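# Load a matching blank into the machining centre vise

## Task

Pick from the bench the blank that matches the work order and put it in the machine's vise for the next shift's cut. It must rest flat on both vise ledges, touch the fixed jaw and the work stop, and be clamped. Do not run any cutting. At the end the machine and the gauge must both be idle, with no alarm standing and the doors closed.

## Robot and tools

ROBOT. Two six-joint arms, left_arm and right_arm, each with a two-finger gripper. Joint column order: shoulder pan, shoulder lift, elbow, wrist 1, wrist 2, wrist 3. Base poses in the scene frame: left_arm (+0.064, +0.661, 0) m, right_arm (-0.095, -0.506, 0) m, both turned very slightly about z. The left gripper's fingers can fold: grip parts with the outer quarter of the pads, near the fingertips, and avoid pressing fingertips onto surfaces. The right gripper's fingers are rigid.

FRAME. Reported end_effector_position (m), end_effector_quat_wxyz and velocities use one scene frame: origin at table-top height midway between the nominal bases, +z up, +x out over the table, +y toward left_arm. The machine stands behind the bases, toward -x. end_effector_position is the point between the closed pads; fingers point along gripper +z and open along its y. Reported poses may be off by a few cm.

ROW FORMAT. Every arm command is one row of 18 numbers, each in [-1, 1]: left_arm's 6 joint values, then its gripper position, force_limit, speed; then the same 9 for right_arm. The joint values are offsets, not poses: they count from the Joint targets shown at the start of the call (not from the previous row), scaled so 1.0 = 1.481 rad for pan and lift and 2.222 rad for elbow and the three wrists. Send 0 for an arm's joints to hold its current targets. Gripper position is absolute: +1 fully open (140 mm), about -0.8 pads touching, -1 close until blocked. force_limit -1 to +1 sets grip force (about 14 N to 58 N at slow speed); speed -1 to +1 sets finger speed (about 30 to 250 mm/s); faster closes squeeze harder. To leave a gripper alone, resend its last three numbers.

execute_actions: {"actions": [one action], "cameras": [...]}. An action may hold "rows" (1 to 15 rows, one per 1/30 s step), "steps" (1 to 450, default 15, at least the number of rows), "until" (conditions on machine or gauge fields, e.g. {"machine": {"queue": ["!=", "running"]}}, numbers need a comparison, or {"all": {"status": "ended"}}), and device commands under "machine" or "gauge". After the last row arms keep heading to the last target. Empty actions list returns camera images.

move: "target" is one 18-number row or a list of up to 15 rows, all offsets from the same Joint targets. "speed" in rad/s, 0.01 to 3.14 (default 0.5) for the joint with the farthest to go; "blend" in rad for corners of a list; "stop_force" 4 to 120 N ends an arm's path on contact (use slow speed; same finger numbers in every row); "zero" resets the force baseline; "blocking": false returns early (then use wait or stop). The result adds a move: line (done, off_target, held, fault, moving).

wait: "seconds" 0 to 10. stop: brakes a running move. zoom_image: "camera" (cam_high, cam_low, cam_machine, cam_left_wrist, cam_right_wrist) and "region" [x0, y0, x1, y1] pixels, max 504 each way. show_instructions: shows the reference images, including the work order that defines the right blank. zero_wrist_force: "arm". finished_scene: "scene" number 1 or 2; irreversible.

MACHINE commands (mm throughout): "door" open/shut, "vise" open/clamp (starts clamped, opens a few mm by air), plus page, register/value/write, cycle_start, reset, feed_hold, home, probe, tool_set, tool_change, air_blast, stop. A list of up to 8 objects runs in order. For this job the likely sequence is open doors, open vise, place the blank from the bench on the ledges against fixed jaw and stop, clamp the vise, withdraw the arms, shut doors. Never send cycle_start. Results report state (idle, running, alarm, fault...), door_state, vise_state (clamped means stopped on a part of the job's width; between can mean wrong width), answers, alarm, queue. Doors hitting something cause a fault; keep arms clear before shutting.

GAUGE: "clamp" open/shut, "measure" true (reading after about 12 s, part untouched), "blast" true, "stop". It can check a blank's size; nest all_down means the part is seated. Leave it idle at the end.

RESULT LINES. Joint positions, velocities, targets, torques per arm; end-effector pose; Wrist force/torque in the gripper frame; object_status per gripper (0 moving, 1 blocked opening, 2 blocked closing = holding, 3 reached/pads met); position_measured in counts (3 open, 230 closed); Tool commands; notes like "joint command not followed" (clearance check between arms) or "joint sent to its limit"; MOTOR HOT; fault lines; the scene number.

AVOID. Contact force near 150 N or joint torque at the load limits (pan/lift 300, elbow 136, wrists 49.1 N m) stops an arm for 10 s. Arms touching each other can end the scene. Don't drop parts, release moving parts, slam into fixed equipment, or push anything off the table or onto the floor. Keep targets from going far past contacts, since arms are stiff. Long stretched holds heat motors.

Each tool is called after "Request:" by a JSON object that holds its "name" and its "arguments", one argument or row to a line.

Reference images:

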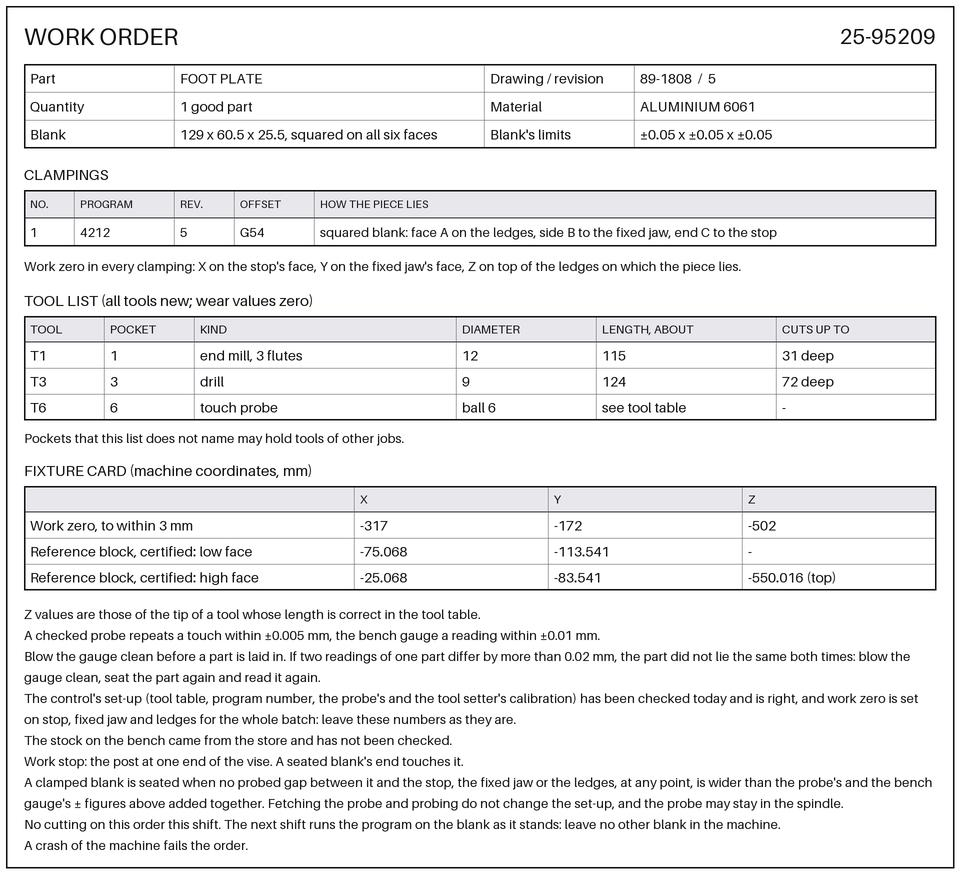

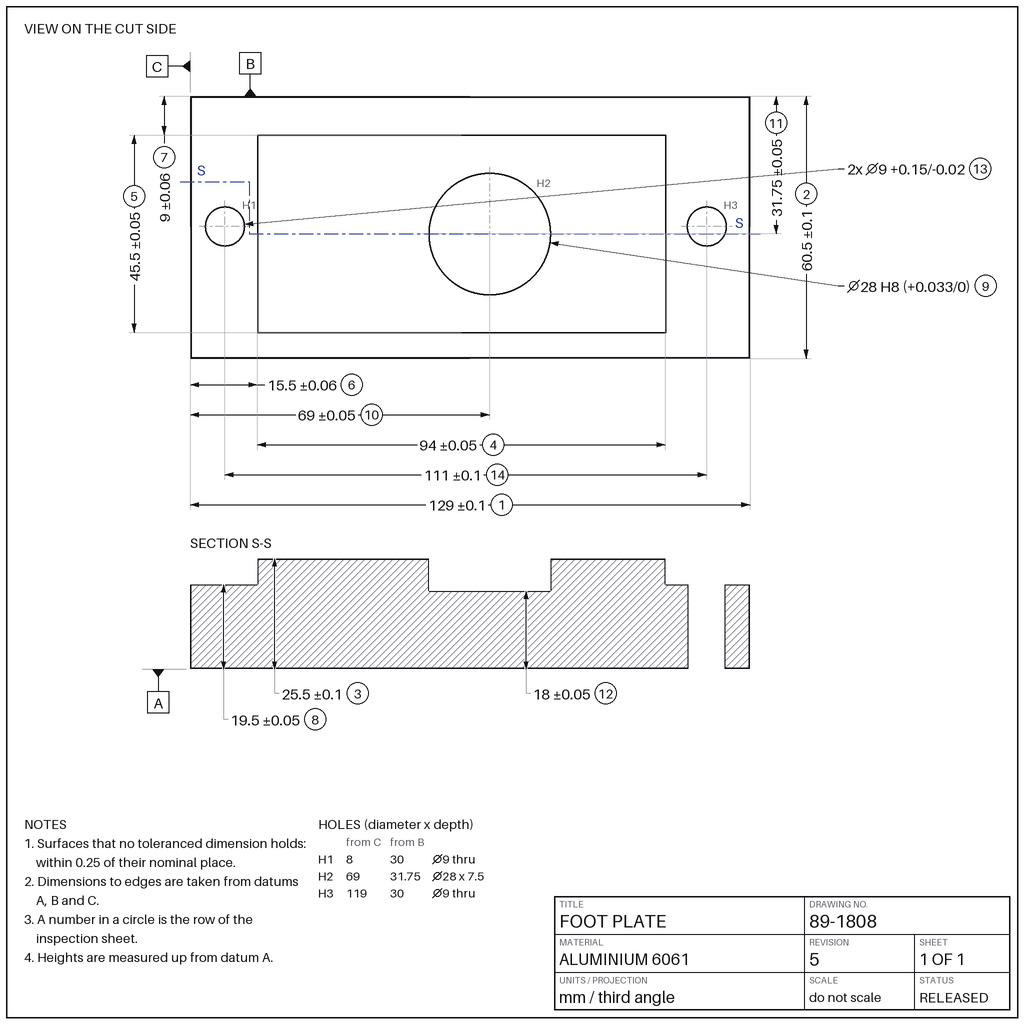

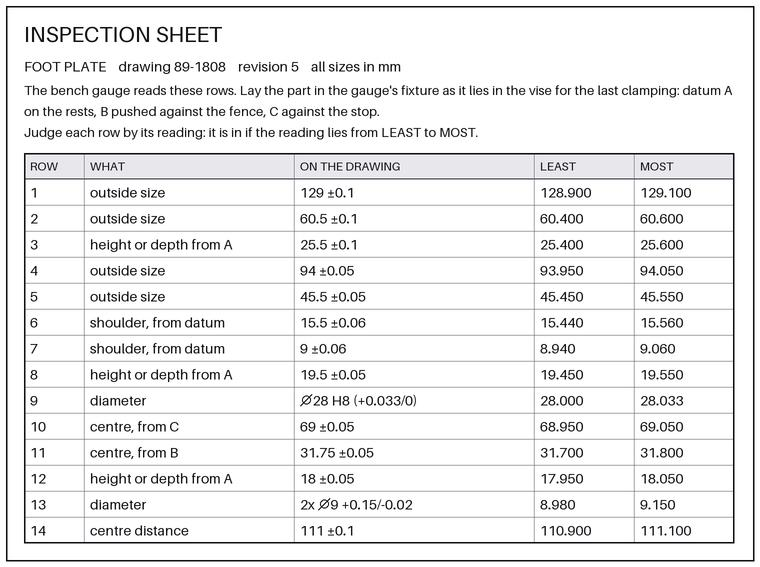

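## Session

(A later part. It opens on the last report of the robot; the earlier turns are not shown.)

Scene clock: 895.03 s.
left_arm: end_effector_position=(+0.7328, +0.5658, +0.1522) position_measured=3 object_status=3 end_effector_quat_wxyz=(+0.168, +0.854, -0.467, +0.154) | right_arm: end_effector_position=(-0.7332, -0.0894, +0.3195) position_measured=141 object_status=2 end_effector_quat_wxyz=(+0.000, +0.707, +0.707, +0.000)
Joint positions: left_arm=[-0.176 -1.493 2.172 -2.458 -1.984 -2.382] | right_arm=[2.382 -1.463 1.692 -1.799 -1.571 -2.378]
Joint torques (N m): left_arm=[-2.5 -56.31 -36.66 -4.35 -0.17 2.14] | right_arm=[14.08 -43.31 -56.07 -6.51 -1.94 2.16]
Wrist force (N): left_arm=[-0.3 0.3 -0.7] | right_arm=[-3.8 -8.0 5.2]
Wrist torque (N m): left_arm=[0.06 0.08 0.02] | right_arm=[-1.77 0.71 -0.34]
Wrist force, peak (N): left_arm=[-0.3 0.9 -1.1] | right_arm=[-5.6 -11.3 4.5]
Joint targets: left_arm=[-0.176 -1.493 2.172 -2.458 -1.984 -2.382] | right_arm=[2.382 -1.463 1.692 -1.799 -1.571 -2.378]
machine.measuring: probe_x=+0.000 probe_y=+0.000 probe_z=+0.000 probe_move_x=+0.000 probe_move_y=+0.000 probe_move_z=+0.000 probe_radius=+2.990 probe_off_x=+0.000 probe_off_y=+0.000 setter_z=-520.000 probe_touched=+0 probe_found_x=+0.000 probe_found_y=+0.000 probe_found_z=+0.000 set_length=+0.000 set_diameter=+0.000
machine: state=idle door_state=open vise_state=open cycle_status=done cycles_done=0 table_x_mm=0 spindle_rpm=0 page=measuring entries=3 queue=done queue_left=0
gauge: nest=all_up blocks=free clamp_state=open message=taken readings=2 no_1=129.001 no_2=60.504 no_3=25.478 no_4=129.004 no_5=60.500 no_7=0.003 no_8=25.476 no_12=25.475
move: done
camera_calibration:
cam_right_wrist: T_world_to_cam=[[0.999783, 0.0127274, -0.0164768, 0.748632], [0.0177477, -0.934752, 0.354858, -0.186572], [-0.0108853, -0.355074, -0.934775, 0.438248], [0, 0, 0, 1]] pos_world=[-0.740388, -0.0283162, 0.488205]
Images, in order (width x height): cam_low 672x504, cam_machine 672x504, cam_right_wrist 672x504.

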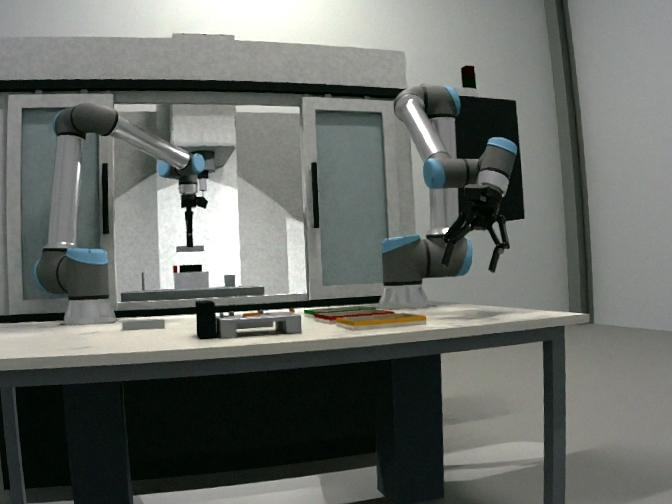

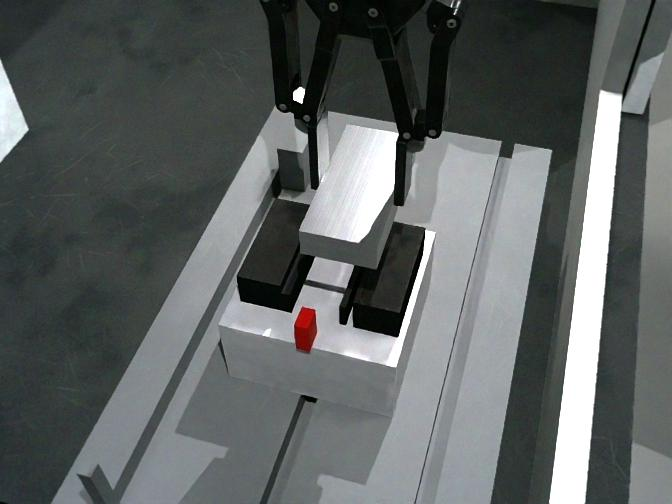

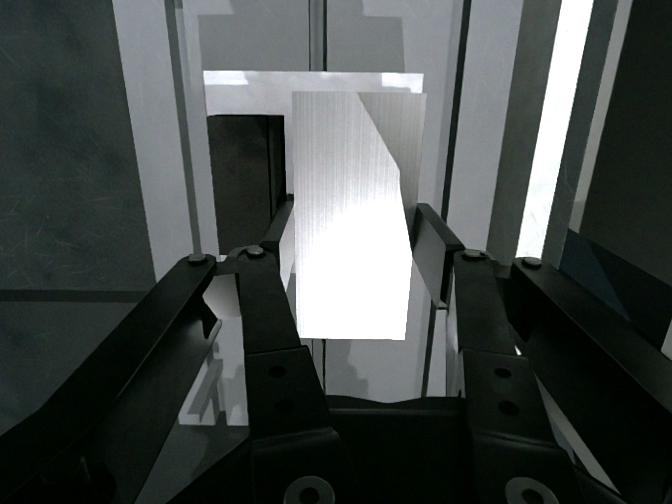

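Request:
{"name": "move", "arguments": {
  "target": [0, 0, 0, 0, 0, 0, 1, 1, 1, 0.0092, 0.0366, 0.0085, -0.0332, 0, 0.0059, -1, 0, -1],
  "speed": 0.1,
  "cameras": ["cam_right_wrist","cam_low","cam_machine"]
}}

Request:
{"name": "zoom_image", "arguments": {
  "camera": "cam_right_wrist",
  "region": [180, 30, 480, 330]
}}

Request:
{"name": "zoom_image", "arguments": {
  "camera": "cam_machine",
  "region": [220, 180, 440, 370]
}}

Request:
{"name": "zoom_image", "arguments": {
  "camera": "cam_low",
  "region": [150, 240, 230, 300]
}}

Scene clock: 961.50 s.
left_arm: end_effector_position=(+0.7328, +0.5658, +0.1522) position_measured=3 object_status=3 end_effector_quat_wxyz=(+0.168, +0.854, -0.467, +0.154) | right_arm: end_effector_position=(-0.7544, -0.0825, +0.2750) position_measured=141 object_status=2 end_effector_quat_wxyz=(+0.000, +0.707, +0.707, +0.000) end_effector_velocity=(-0.001, +0.000, -0.002) end_effector_angular_velocity=(+0.000, +0.001, +0.000)
Joint positions: left_arm=[-0.176 -1.493 2.172 -2.458 -1.984 -2.382] | right_arm=[2.396 -1.409 1.71 -1.873 -1.571 -2.365]
Joint velocities: left_arm=[within noise] | right_arm=[0 0.002 0.001 -0.005 0.001 0]
Joint torques (N m): left_arm=[-1.98 -56.36 -35.69 -4.15 -0.07 2.07] | right_arm=[15.64 -46.46 -40.13 -6.1 1.45 2.21]
Wrist force (N): left_arm=[0.0 0.4 -0.4] | right_arm=[-4.3 -8.4 5.2]
Wrist torque (N m): left_arm=[0.10 0.01 0.02] | right_arm=[-1.84 0.84 -0.28]
Wrist force, peak (N): left_arm=[-0.6 0.7 -1.2] | right_arm=[-3.7 -8.5 6.5]
Joint targets: left_arm=[-0.176 -1.493 2.172 -2.458 -1.984 -2.382] | right_arm=[2.396 -1.408 1.710 -1.873 -1.571 -2.365]
machine.measuring: probe_x=+0.000 probe_y=+0.000 probe_z=+0.000 probe_move_x=+0.000 probe_move_y=+0.000 probe_move_z=+0.000 probe_radius=+2.990 probe_off_x=+0.000 probe_off_y=+0.000 setter_z=-520.000 probe_touched=+0 probe_found_x=+0.000 probe_found_y=+0.000 probe_found_z=+0.000 set_length=+0.000 set_diameter=+0.000
machine: state=idle door_state=open vise_state=open cycle_status=done cycles_done=0 table_x_mm=0 spindle_rpm=0 page=measuring entries=3 queue=done queue_left=0
gauge: nest=all_up blocks=free clamp_state=open message=taken readings=2 no_1=129.001 no_2=60.504 no_3=25.478 no_4=129.004 no_5=60.500 no_7=0.003 no_8=25.476 no_12=25.475
move: done
camera_calibration:
cam_right_wrist: T_world_to_cam=[[0.999768, 0.0133171, -0.0169066, 0.769201], [0.0184468, -0.934898, 0.354438, -0.163271], [-0.0110859, -0.354667, -0.934927, 0.398886], [0, 0, 0, 1]] pos_world=[-0.761589, -0.021413, 0.443803]
Images, in order (width x height): cam_low 672x504, cam_machine 672x504, cam_right_wrist 672x504.

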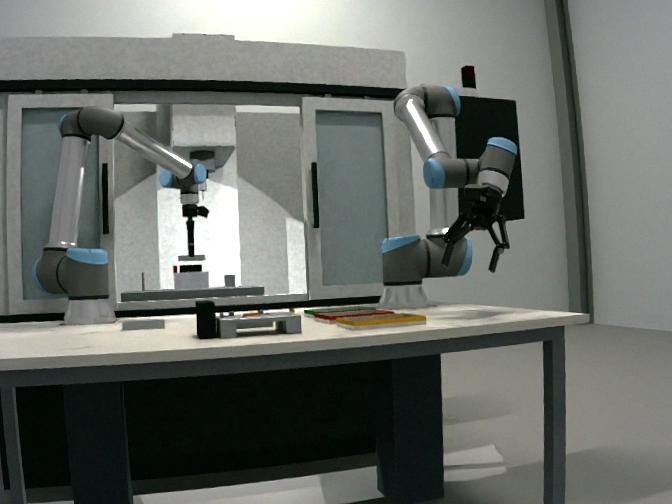

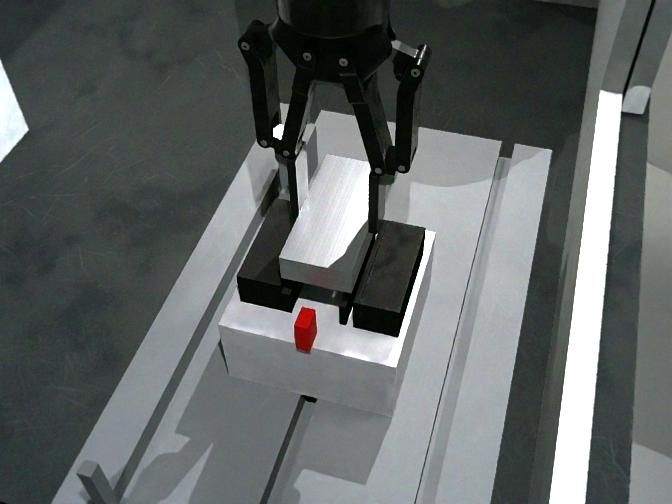

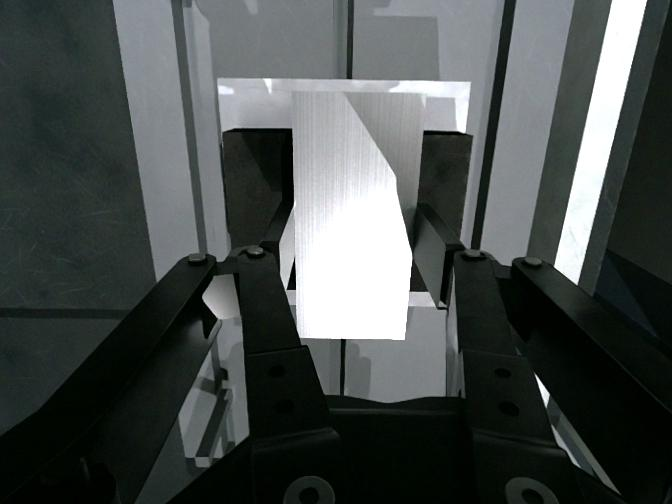

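Scaled by 1.680 from the camera's 672x504 image, which has a finer 960x720 frame.

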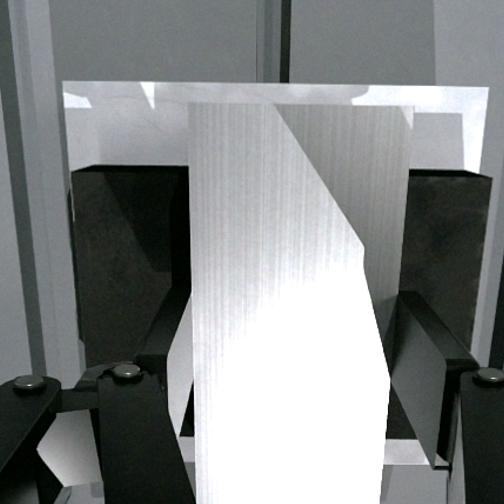

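Scaled by 2.291 from the camera's 672x504 image, which has a finer 960x720 frame.

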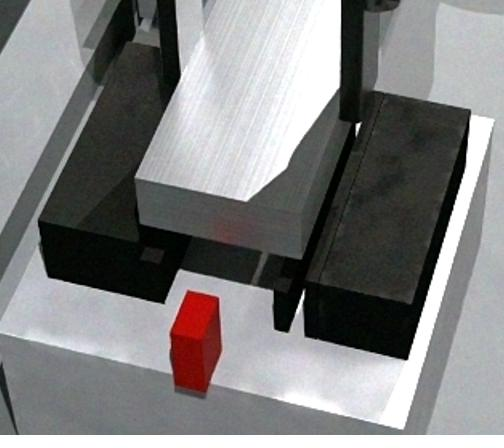

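Scaled by 6.300 from the camera's 672x504 image, which has a finer 960x720 frame.

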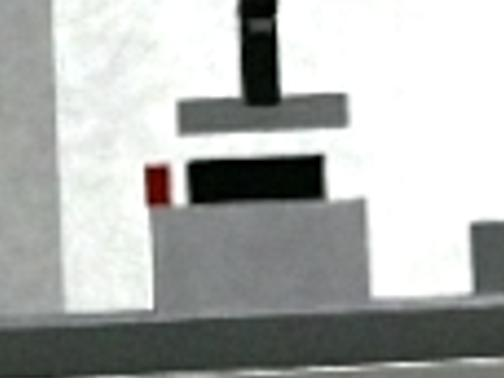

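Request:
{"name": "zoom_image", "arguments": {
  "camera": "cam_right_wrist",
  "region": [215, 70, 345, 210]
}}

Request:
{"name": "zoom_image", "arguments": {
  "camera": "cam_right_wrist",
  "region": [380, 70, 500, 210]
}}

Request:
{"name": "zoom_image", "arguments": {
  "camera": "cam_machine",
  "region": [260, 250, 380, 350]
}}

Scaled by 3.600 from the camera's 672x504 image, which has a finer 960x720 frame.

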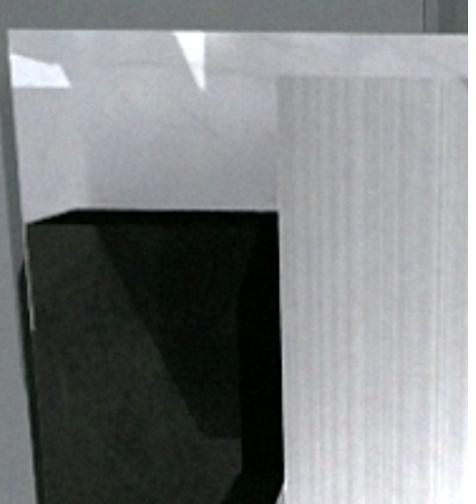

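Scaled by 3.600 from the camera's 672x504 image, which has a finer 960x720 frame.

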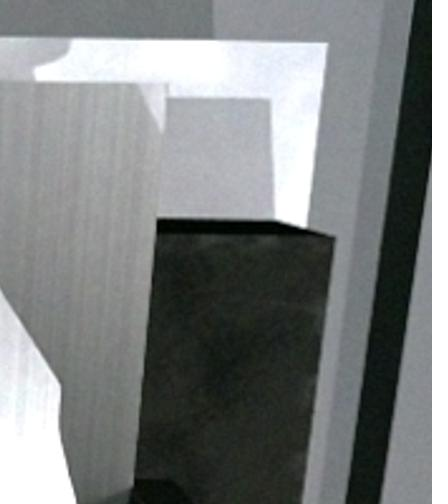

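Scaled by 4.200 from the camera's 672x504 image, which has a finer 960x720 frame.

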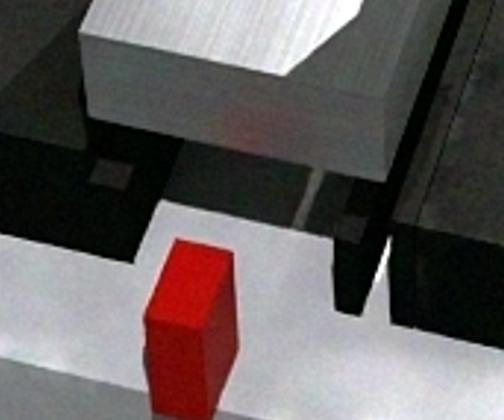

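Request:
{"name": "move", "arguments": {
  "target": [0, 0, 0, 0, 0, 0, 1, 1, 1, -0.0004, 0.0112, -0.0003, -0.0047, 0, -0.0003, -1, 0, -1],
  "speed": 0.05,
  "cameras": ["cam_right_wrist","cam_low","cam_machine"]
}}

Request:
{"name": "zoom_image", "arguments": {
  "camera": "cam_machine",
  "region": [230, 210, 400, 350]
}}

Request:
{"name": "zoom_image", "arguments": {
  "camera": "cam_right_wrist",
  "region": [200, 60, 480, 320]
}}

Request:
{"name": "zoom_image", "arguments": {
  "camera": "cam_low",
  "region": [150, 240, 230, 300]
}}

Scene clock: 1052.40 s.
left_arm: end_effector_position=(+0.7328, +0.5658, +0.1522) position_measured=3 object_status=3 end_effector_quat_wxyz=(+0.168, +0.854, -0.467, +0.154) | right_arm: end_effector_position=(-0.7580, -0.0783, +0.2640) position_measured=141 object_status=2 end_effector_quat_wxyz=(+0.003, +0.707, +0.707, +0.000)
Joint positions: left_arm=[-0.176 -1.493 2.172 -2.458 -1.984 -2.382] | right_arm=[2.395 -1.392 1.71 -1.883 -1.571 -2.366]
Joint torques (N m): left_arm=[-1.28 -56.28 -35.18 -3.97 -0.17 2.01] | right_arm=[-16.31 -47.29 -55.39 -6.76 1.64 -1.92]
Wrist force (N): left_arm=[-0.4 0.4 -0.7] | right_arm=[-4.1 -8.6 5.1]
Wrist torque (N m): left_arm=[0.09 0.11 0.02] | right_arm=[-1.88 0.80 -0.14]
Wrist force, peak (N): left_arm=[-0.4 0.6 -1.4] | right_arm=[-4.2 -9.0 5.1]
Joint targets: left_arm=[-0.176 -1.493 2.172 -2.458 -1.984 -2.382] | right_arm=[2.395 -1.392 1.710 -1.883 -1.571 -2.366]
machine.measuring: probe_x=+0.000 probe_y=+0.000 probe_z=+0.000 probe_move_x=+0.000 probe_move_y=+0.000 probe_move_z=+0.000 probe_radius=+2.990 probe_off_x=+0.000 probe_off_y=+0.000 setter_z=-520.000 probe_touched=+0 probe_found_x=+0.000 probe_found_y=+0.000 probe_found_z=+0.000 set_length=+0.000 set_diameter=+0.000
machine: state=idle door_state=open vise_state=open cycle_status=done cycles_done=0 table_x_mm=0 spindle_rpm=0 page=measuring entries=3 queue=done queue_left=0
gauge: nest=all_up blocks=free clamp_state=open message=taken readings=2 no_1=129.001 no_2=60.504 no_3=25.478 no_4=129.004 no_5=60.500 no_7=0.003 no_8=25.476 no_12=25.475
move: done
camera_calibration:
cam_right_wrist: T_world_to_cam=[[0.999822, 0.0133878, -0.0132612, 0.7716], [0.0172497, -0.933522, 0.358105, -0.157197], [-0.00758538, -0.35827, -0.933587, 0.39203], [0, 0, 0, 1]] pos_world=[-0.765778, -0.0166245, 0.432519]
Images, in order (width x height): cam_low 672x504, cam_machine 672x504, cam_right_wrist 672x504.

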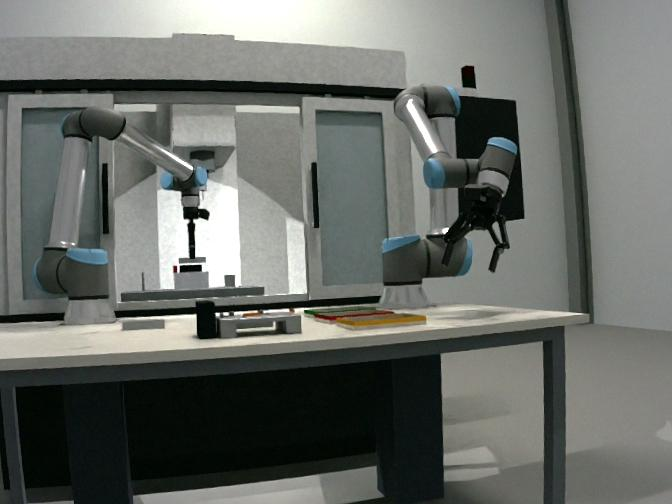

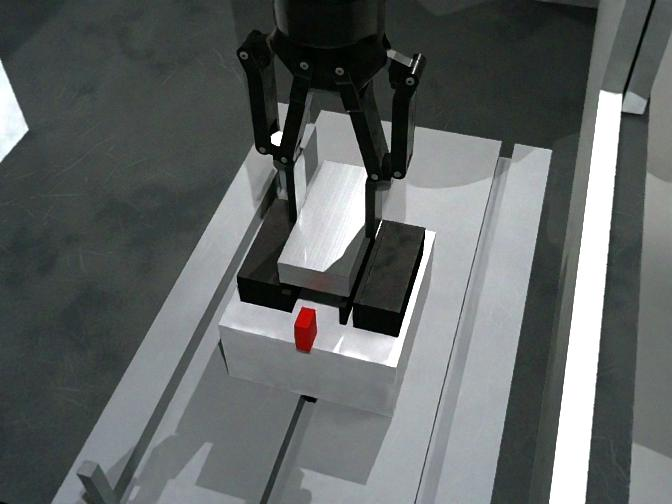

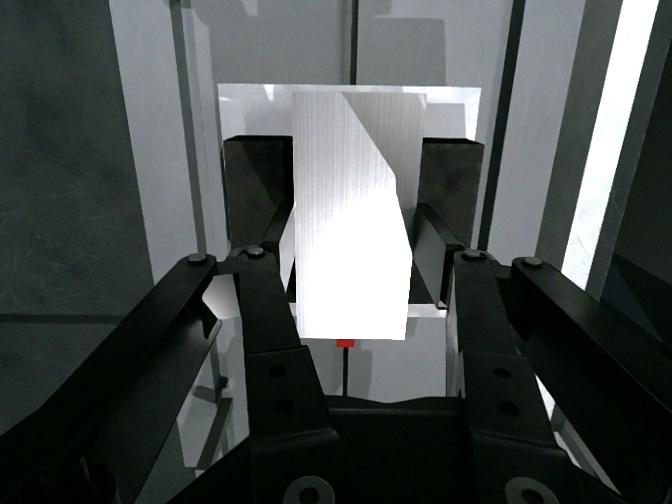

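Scaled by 2.965 from the camera's 672x504 image, which has a finer 960x720 frame.

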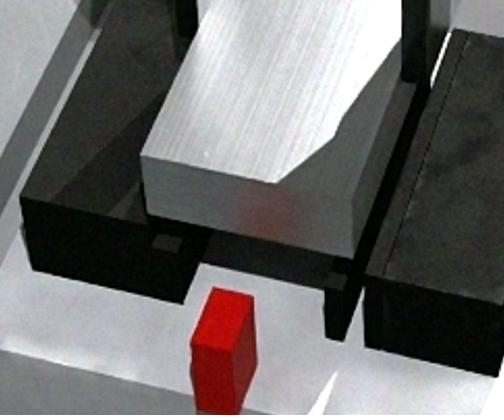

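Scaled by 1.800 from the camera's 672x504 image, which has a finer 960x720 frame.

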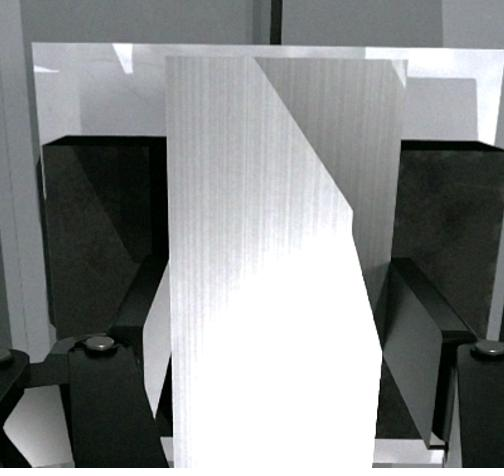

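Scaled by 6.300 from the camera's 672x504 image, which has a finer 960x720 frame.

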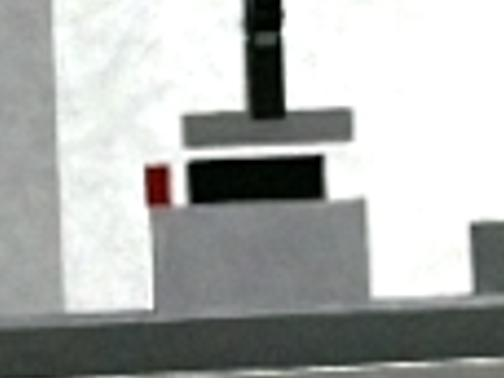

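Request:
{"name": "move", "arguments": {
  "target": [0, 0, 0, 0, 0, 0, 1, 1, 1, 0.0020, -0.0049, 0.0060, -0.0053, 0, 0.0016, -1, 0, -1],
  "speed": 0.05,
  "cameras": ["cam_right_wrist","cam_low","cam_machine"]
}}

Request:
{"name": "zoom_image", "arguments": {
  "camera": "cam_machine",
  "region": [230, 210, 400, 350]
}}

Request:
{"name": "zoom_image", "arguments": {
  "camera": "cam_right_wrist",
  "region": [200, 60, 480, 320]
}}

Scene clock: 1084.63 s.
left_arm: end_effector_position=(+0.7328, +0.5658, +0.1522) position_measured=3 object_status=3 end_effector_quat_wxyz=(+0.168, +0.854, -0.467, +0.154) | right_arm: end_effector_position=(-0.7569, -0.0826, +0.2619) position_measured=141 object_status=2 end_effector_quat_wxyz=(+0.000, +0.707, +0.707, +0.000)
Joint positions: left_arm=[-0.176 -1.493 2.172 -2.458 -1.984 -2.382] | right_arm=[2.398 -1.399 1.723 -1.895 -1.571 -2.362]
Joint torques (N m): left_arm=[-1.94 -56.9 -35.16 -4.01 0.07 2.06] | right_arm=[16.86 -80.98 -39.3 -6.79 1.21 1.79]
Wrist force (N): left_arm=[-0.3 0.3 -0.6] | right_arm=[-4.2 -8.1 5.0]
Wrist torque (N m): left_arm=[0.07 0.08 0.03] | right_arm=[-1.79 0.81 -0.26]
Wrist force, peak (N): left_arm=[-0.7 1.0 -1.0] | right_arm=[-4.3 -8.7 5.3]
Joint targets: left_arm=[-0.176 -1.493 2.172 -2.458 -1.984 -2.382] | right_arm=[2.398 -1.399 1.723 -1.895 -1.571 -2.362]
machine.measuring: probe_x=+0.000 probe_y=+0.000 probe_z=+0.000 probe_move_x=+0.000 probe_move_y=+0.000 probe_move_z=+0.000 probe_radius=+2.990 probe_off_x=+0.000 probe_off_y=+0.000 setter_z=-520.000 probe_touched=+0 probe_found_x=+0.000 probe_found_y=+0.000 probe_found_z=+0.000 set_length=+0.000 set_diameter=+0.000
machine: state=idle door_state=open vise_state=open cycle_status=done cycles_done=0 table_x_mm=0 spindle_rpm=0 page=measuring entries=3 queue=done queue_left=0
gauge: nest=all_up blocks=free clamp_state=open message=taken readings=2 no_1=129.001 no_2=60.504 no_3=25.478 no_4=129.004 no_5=60.500 no_7=0.003 no_8=25.476 no_12=25.475
move: done
camera_calibration:
cam_right_wrist: T_world_to_cam=[[0.999772, 0.0128389, -0.0170437, 0.771433], [0.0180471, -0.93494, 0.354346, -0.158944], [-0.0113855, -0.354573, -0.934959, 0.386363], [0, 0, 0, 1]] pos_world=[-0.76399, -0.0215142, 0.430703]
Images, in order (width x height): cam_low 672x504, cam_machine 672x504, cam_right_wrist 672x504.

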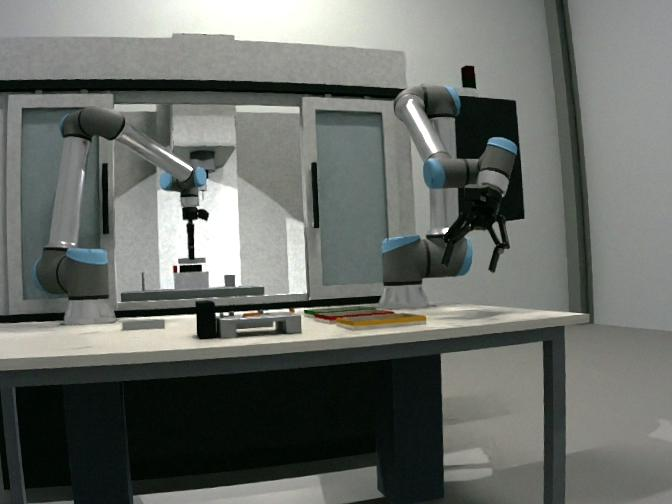

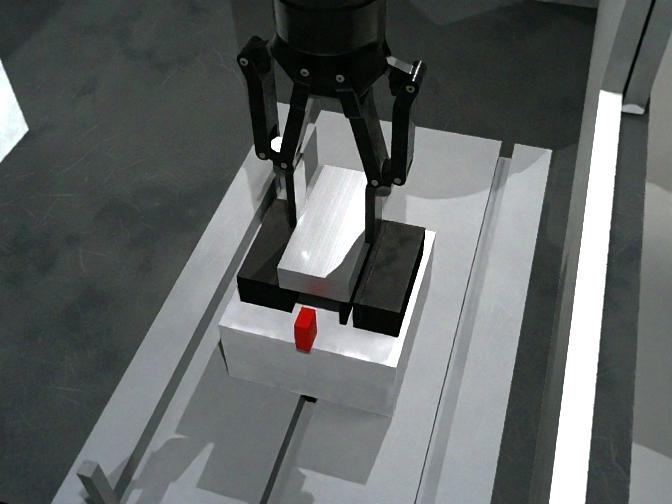

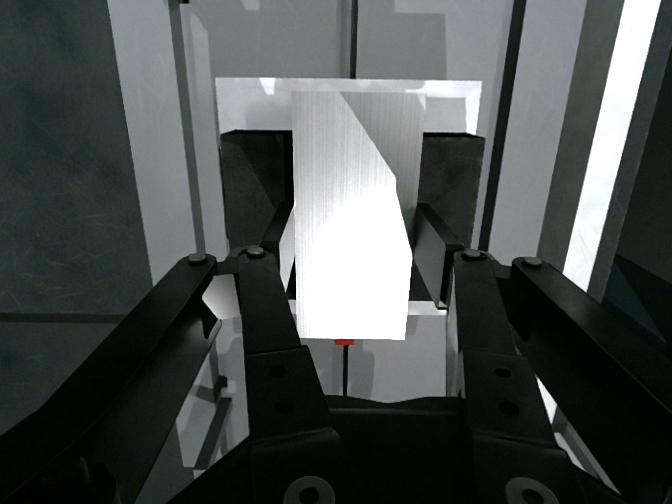

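Scaled by 2.965 from the camera's 672x504 image, which has a finer 960x720 frame.

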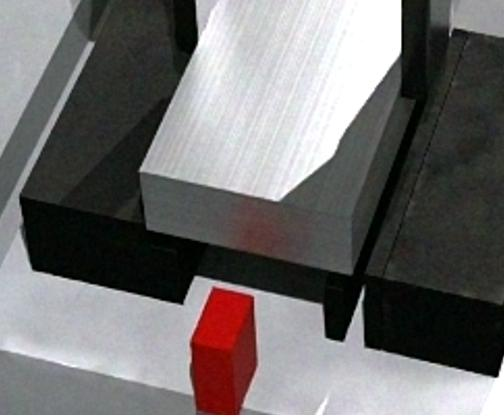

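Scaled by 1.800 from the camera's 672x504 image, which has a finer 960x720 frame.

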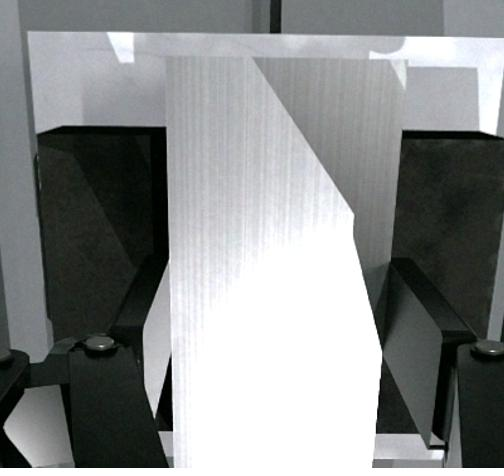

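Request:
{"name": "move", "arguments": {
  "target": [0, 0, 0, 0, 0, 0, 1, 1, 1, 0, 0.0081, 0.0118, -0.0173, 0, 0, -1, 0, -1],
  "speed": 0.01,
  "stop_force": 5,
  "cameras": ["cam_right_wrist","cam_low","cam_machine"]
}}

Request:
{"name": "zoom_image", "arguments": {
  "camera": "cam_machine",
  "region": [230, 210, 400, 350]
}}

Request:
{"name": "zoom_image", "arguments": {
  "camera": "cam_low",
  "region": [150, 240, 230, 300]
}}

Scene clock: 1106.17 s.
left_arm: end_effector_position=(+0.7328, +0.5658, +0.1522) position_measured=3 object_status=3 end_effector_quat_wxyz=(+0.168, +0.854, -0.467, +0.154) | right_arm: end_effector_position=(-0.7569, -0.0827, +0.2445) position_measured=141 object_status=2 end_effector_quat_wxyz=(+0.000, +0.707, +0.707, +0.000)
Joint positions: left_arm=[-0.176 -1.493 2.172 -2.458 -1.984 -2.382] | right_arm=[2.398 -1.39 1.744 -1.926 -1.571 -2.362]
Joint torques (N m): left_arm=[-2.38 -55.56 -34.86 -4.07 -0.01 1.97] | right_arm=[13.82 -66.68 -50.13 -1.76 0.76 1.79]
Wrist force (N): left_arm=[-0.1 0.5 -0.5] | right_arm=[-2.2 -7.5 -2.0]
Wrist torque (N m): left_arm=[0.13 0.04 0.02] | right_arm=[-1.70 0.54 -0.26]
Wrist force, peak (N): left_arm=[-0.4 0.9 -1.4] | right_arm=[-4.2 -8.7 5.4]
Joint targets: left_arm=[-0.176 -1.493 2.172 -2.458 -1.984 -2.382] | right_arm=[2.398 -1.390 1.744 -1.926 -1.571 -2.362]
machine.measuring: probe_x=+0.000 probe_y=+0.000 probe_z=+0.000 probe_move_x=+0.000 probe_move_y=+0.000 probe_move_z=+0.000 probe_radius=+2.990 probe_off_x=+0.000 probe_off_y=+0.000 setter_z=-520.000 probe_touched=+0 probe_found_x=+0.000 probe_found_y=+0.000 probe_found_z=+0.000 set_length=+0.000 set_diameter=+0.000
machine: state=idle door_state=open vise_state=open cycle_status=done cycles_done=0 table_x_mm=0 spindle_rpm=0 page=measuring entries=3 queue=done queue_left=0
gauge: nest=all_up blocks=free clamp_state=open message=taken readings=2 no_1=129.001 no_2=60.504 no_3=25.478 no_4=129.004 no_5=60.500 no_7=0.003 no_8=25.476 no_12=25.475
move: contact (right_arm)
camera_calibration:
cam_right_wrist: T_world_to_cam=[[0.99977, 0.0127715, -0.0172278, 0.771113], [0.0180467, -0.93502, 0.354134, -0.152881], [-0.0115856, -0.354364, -0.935036, 0.369907], [0, 0, 0, 1]] pos_world=[-0.763891, -0.0217137, 0.413302]
Images, in order (width x height): cam_low 672x504, cam_machine 672x504, cam_right_wrist 672x504.

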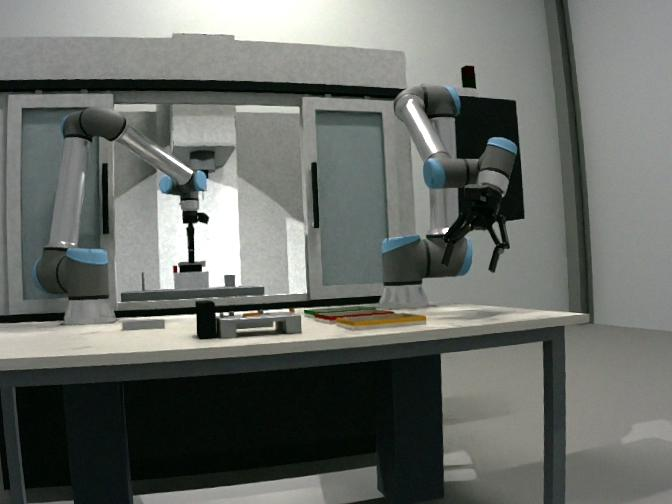

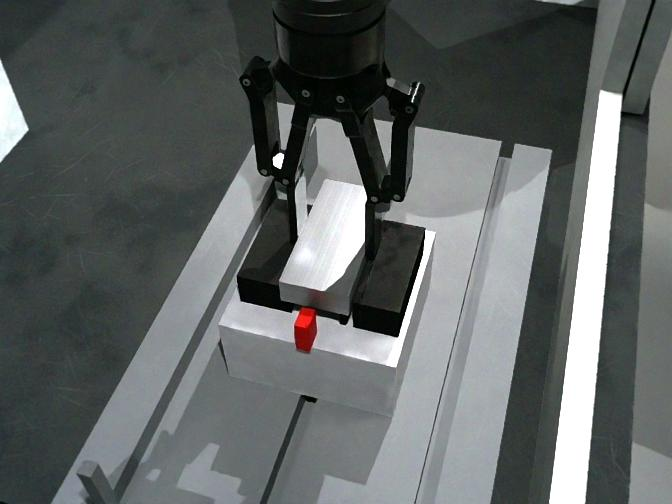

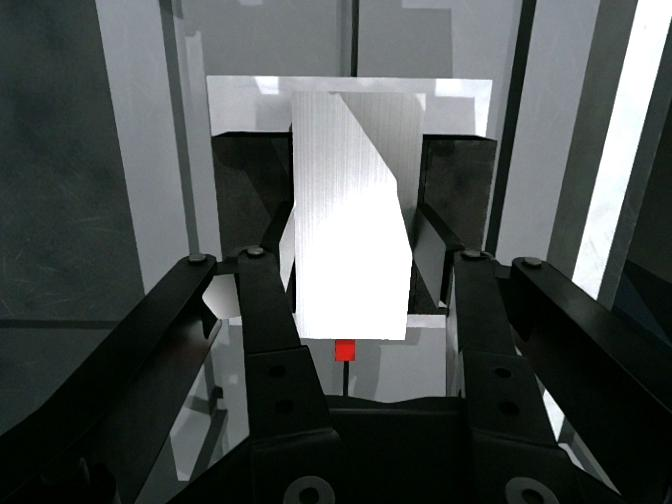

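Scaled by 2.965 from the camera's 672x504 image, which has a finer 960x720 frame.

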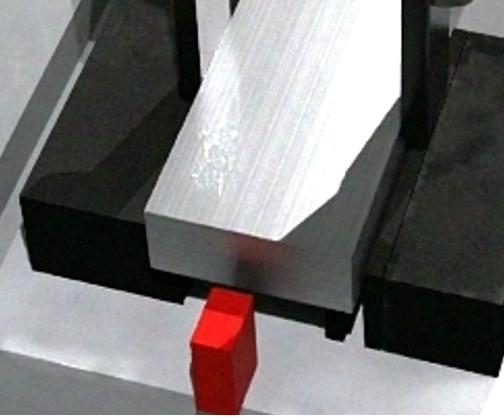

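Scaled by 6.300 from the camera's 672x504 image, which has a finer 960x720 frame.

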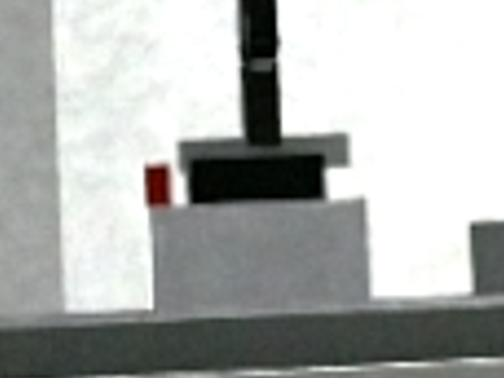

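Request:
{"name": "move", "arguments": {
  "target": [
    [0, 0, 0, 0, 0, 0, 1, 1, 1, 0, 0, 0, 0, 0, 0, 0.15, 0, -1],
    [0, 0, 0, 0, 0, 0, 1, 1, 1, 0, -0.0261, -0.0494, 0.0673, 0, 0, 0.15, 0, -1],
    [0, 0, 0, 0, 0, 0, 1, 1, 1, -0.0544, 0.0359, -0.0991, 0.0757, 0, -0.0365, -0.8, 0, 0]
  ],
  "speed": [0.1,0.1,0.2],
  "cameras": ["cam_right_wrist","cam_low","cam_machine"]
}}

Request:
{"name": "zoom_image", "arguments": {
  "camera": "cam_machine",
  "region": [230, 160, 420, 350]
}}

Request:
{"name": "zoom_image", "arguments": {
  "camera": "cam_right_wrist",
  "region": [200, 200, 480, 440]
}}

Scene clock: 1152.80 s.
left_arm: end_effector_position=(+0.7328, +0.5658, +0.1522) position_measured=3 object_status=3 end_effector_quat_wxyz=(+0.168, +0.854, -0.467, +0.154) | right_arm: end_effector_position=(-0.7573, +0.0129, +0.3296) position_measured=229 object_status=0 end_effector_quat_wxyz=(+0.000, +0.707, +0.707, +0.000)
Joint positions: left_arm=[-0.176 -1.493 2.172 -2.458 -1.984 -2.382] | right_arm=[2.318 -1.336 1.524 -1.758 -1.571 -2.443]
Joint torques (N m): left_arm=[-0.43 -55.81 -34.89 -4.09 -0.22 2.4] | right_arm=[-17.34 -52.09 -54.32 -1.99 0.68 -1.84]
Wrist force (N): left_arm=[-0.6 0.9 -0.7] | right_arm=[-4.8 -8.3 -0.7]
Wrist torque (N m): left_arm=[0.21 0.15 0.02] | right_arm=[-1.82 0.93 -0.08]
Wrist force, peak (N): left_arm=[-0.2 1.0 -1.3] | right_arm=[-6.4 -8.5 -1.2]
Joint targets: left_arm=[-0.176 -1.493 2.172 -2.458 -1.984 -2.382] | right_arm=[2.318 -1.336 1.524 -1.758 -1.571 -2.443]
machine.measuring: probe_x=+0.000 probe_y=+0.000 probe_z=+0.000 probe_move_x=+0.000 probe_move_y=+0.000 probe_move_z=+0.000 probe_radius=+2.990 probe_off_x=+0.000 probe_off_y=+0.000 setter_z=-520.000 probe_touched=+0 probe_found_x=+0.000 probe_found_y=+0.000 probe_found_z=+0.000 set_length=+0.000 set_diameter=+0.000
machine: state=idle door_state=open vise_state=open cycle_status=done cycles_done=0 table_x_mm=0 spindle_rpm=0 page=measuring entries=3 queue=done queue_left=0
gauge: nest=all_up blocks=free clamp_state=open message=taken readings=2 no_1=129.001 no_2=60.504 no_3=25.478 no_4=129.004 no_5=60.500 no_7=0.003 no_8=25.476 no_12=25.475
move: done
camera_calibration:
cam_right_wrist: T_world_to_cam=[[0.999776, 0.0132636, -0.0164689, 0.771541], [0.0182473, -0.934708, 0.354948, -0.0936746], [-0.0106858, -0.355169, -0.934741, 0.48393], [0, 0, 0, 1]] pos_world=[-0.764488, 0.0740852, 0.498305]
Images, in order (width x height): cam_low 672x504, cam_machine 672x504, cam_right_wrist 672x504.

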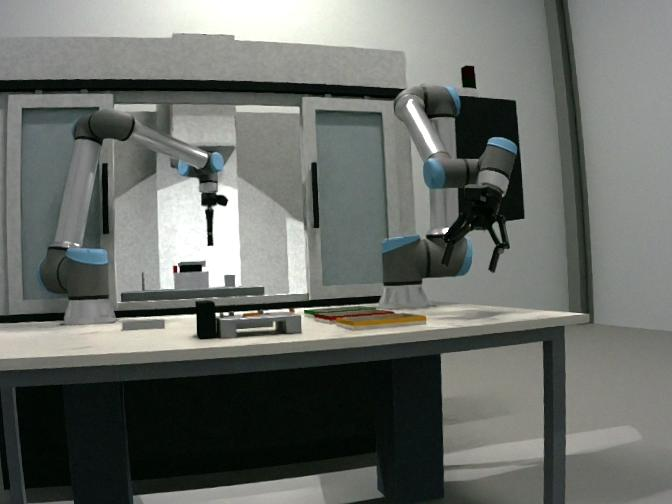

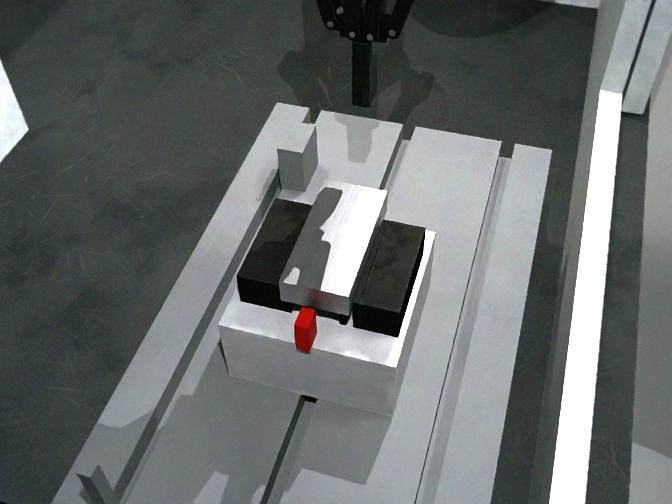

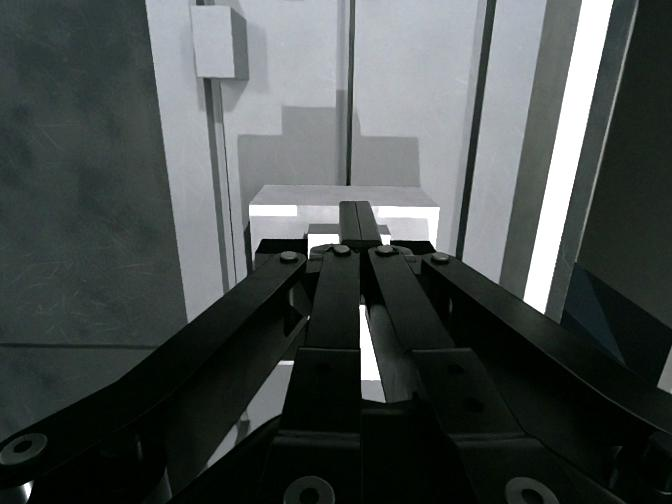

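Scaled by 2.653 from the camera's 672x504 image, which has a finer 960x720 frame.

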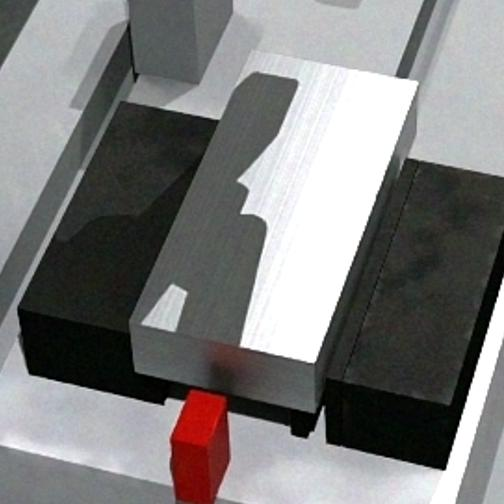

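Scaled by 1.800 from the camera's 672x504 image, which has a finer 960x720 frame.

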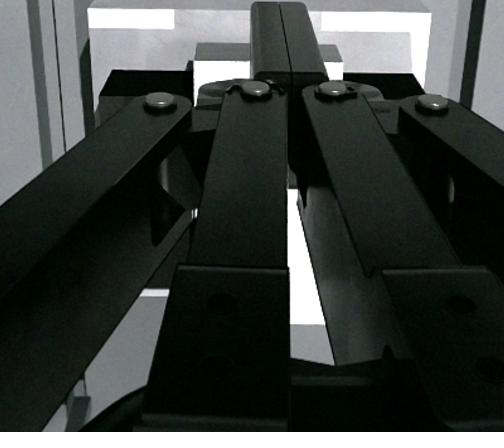

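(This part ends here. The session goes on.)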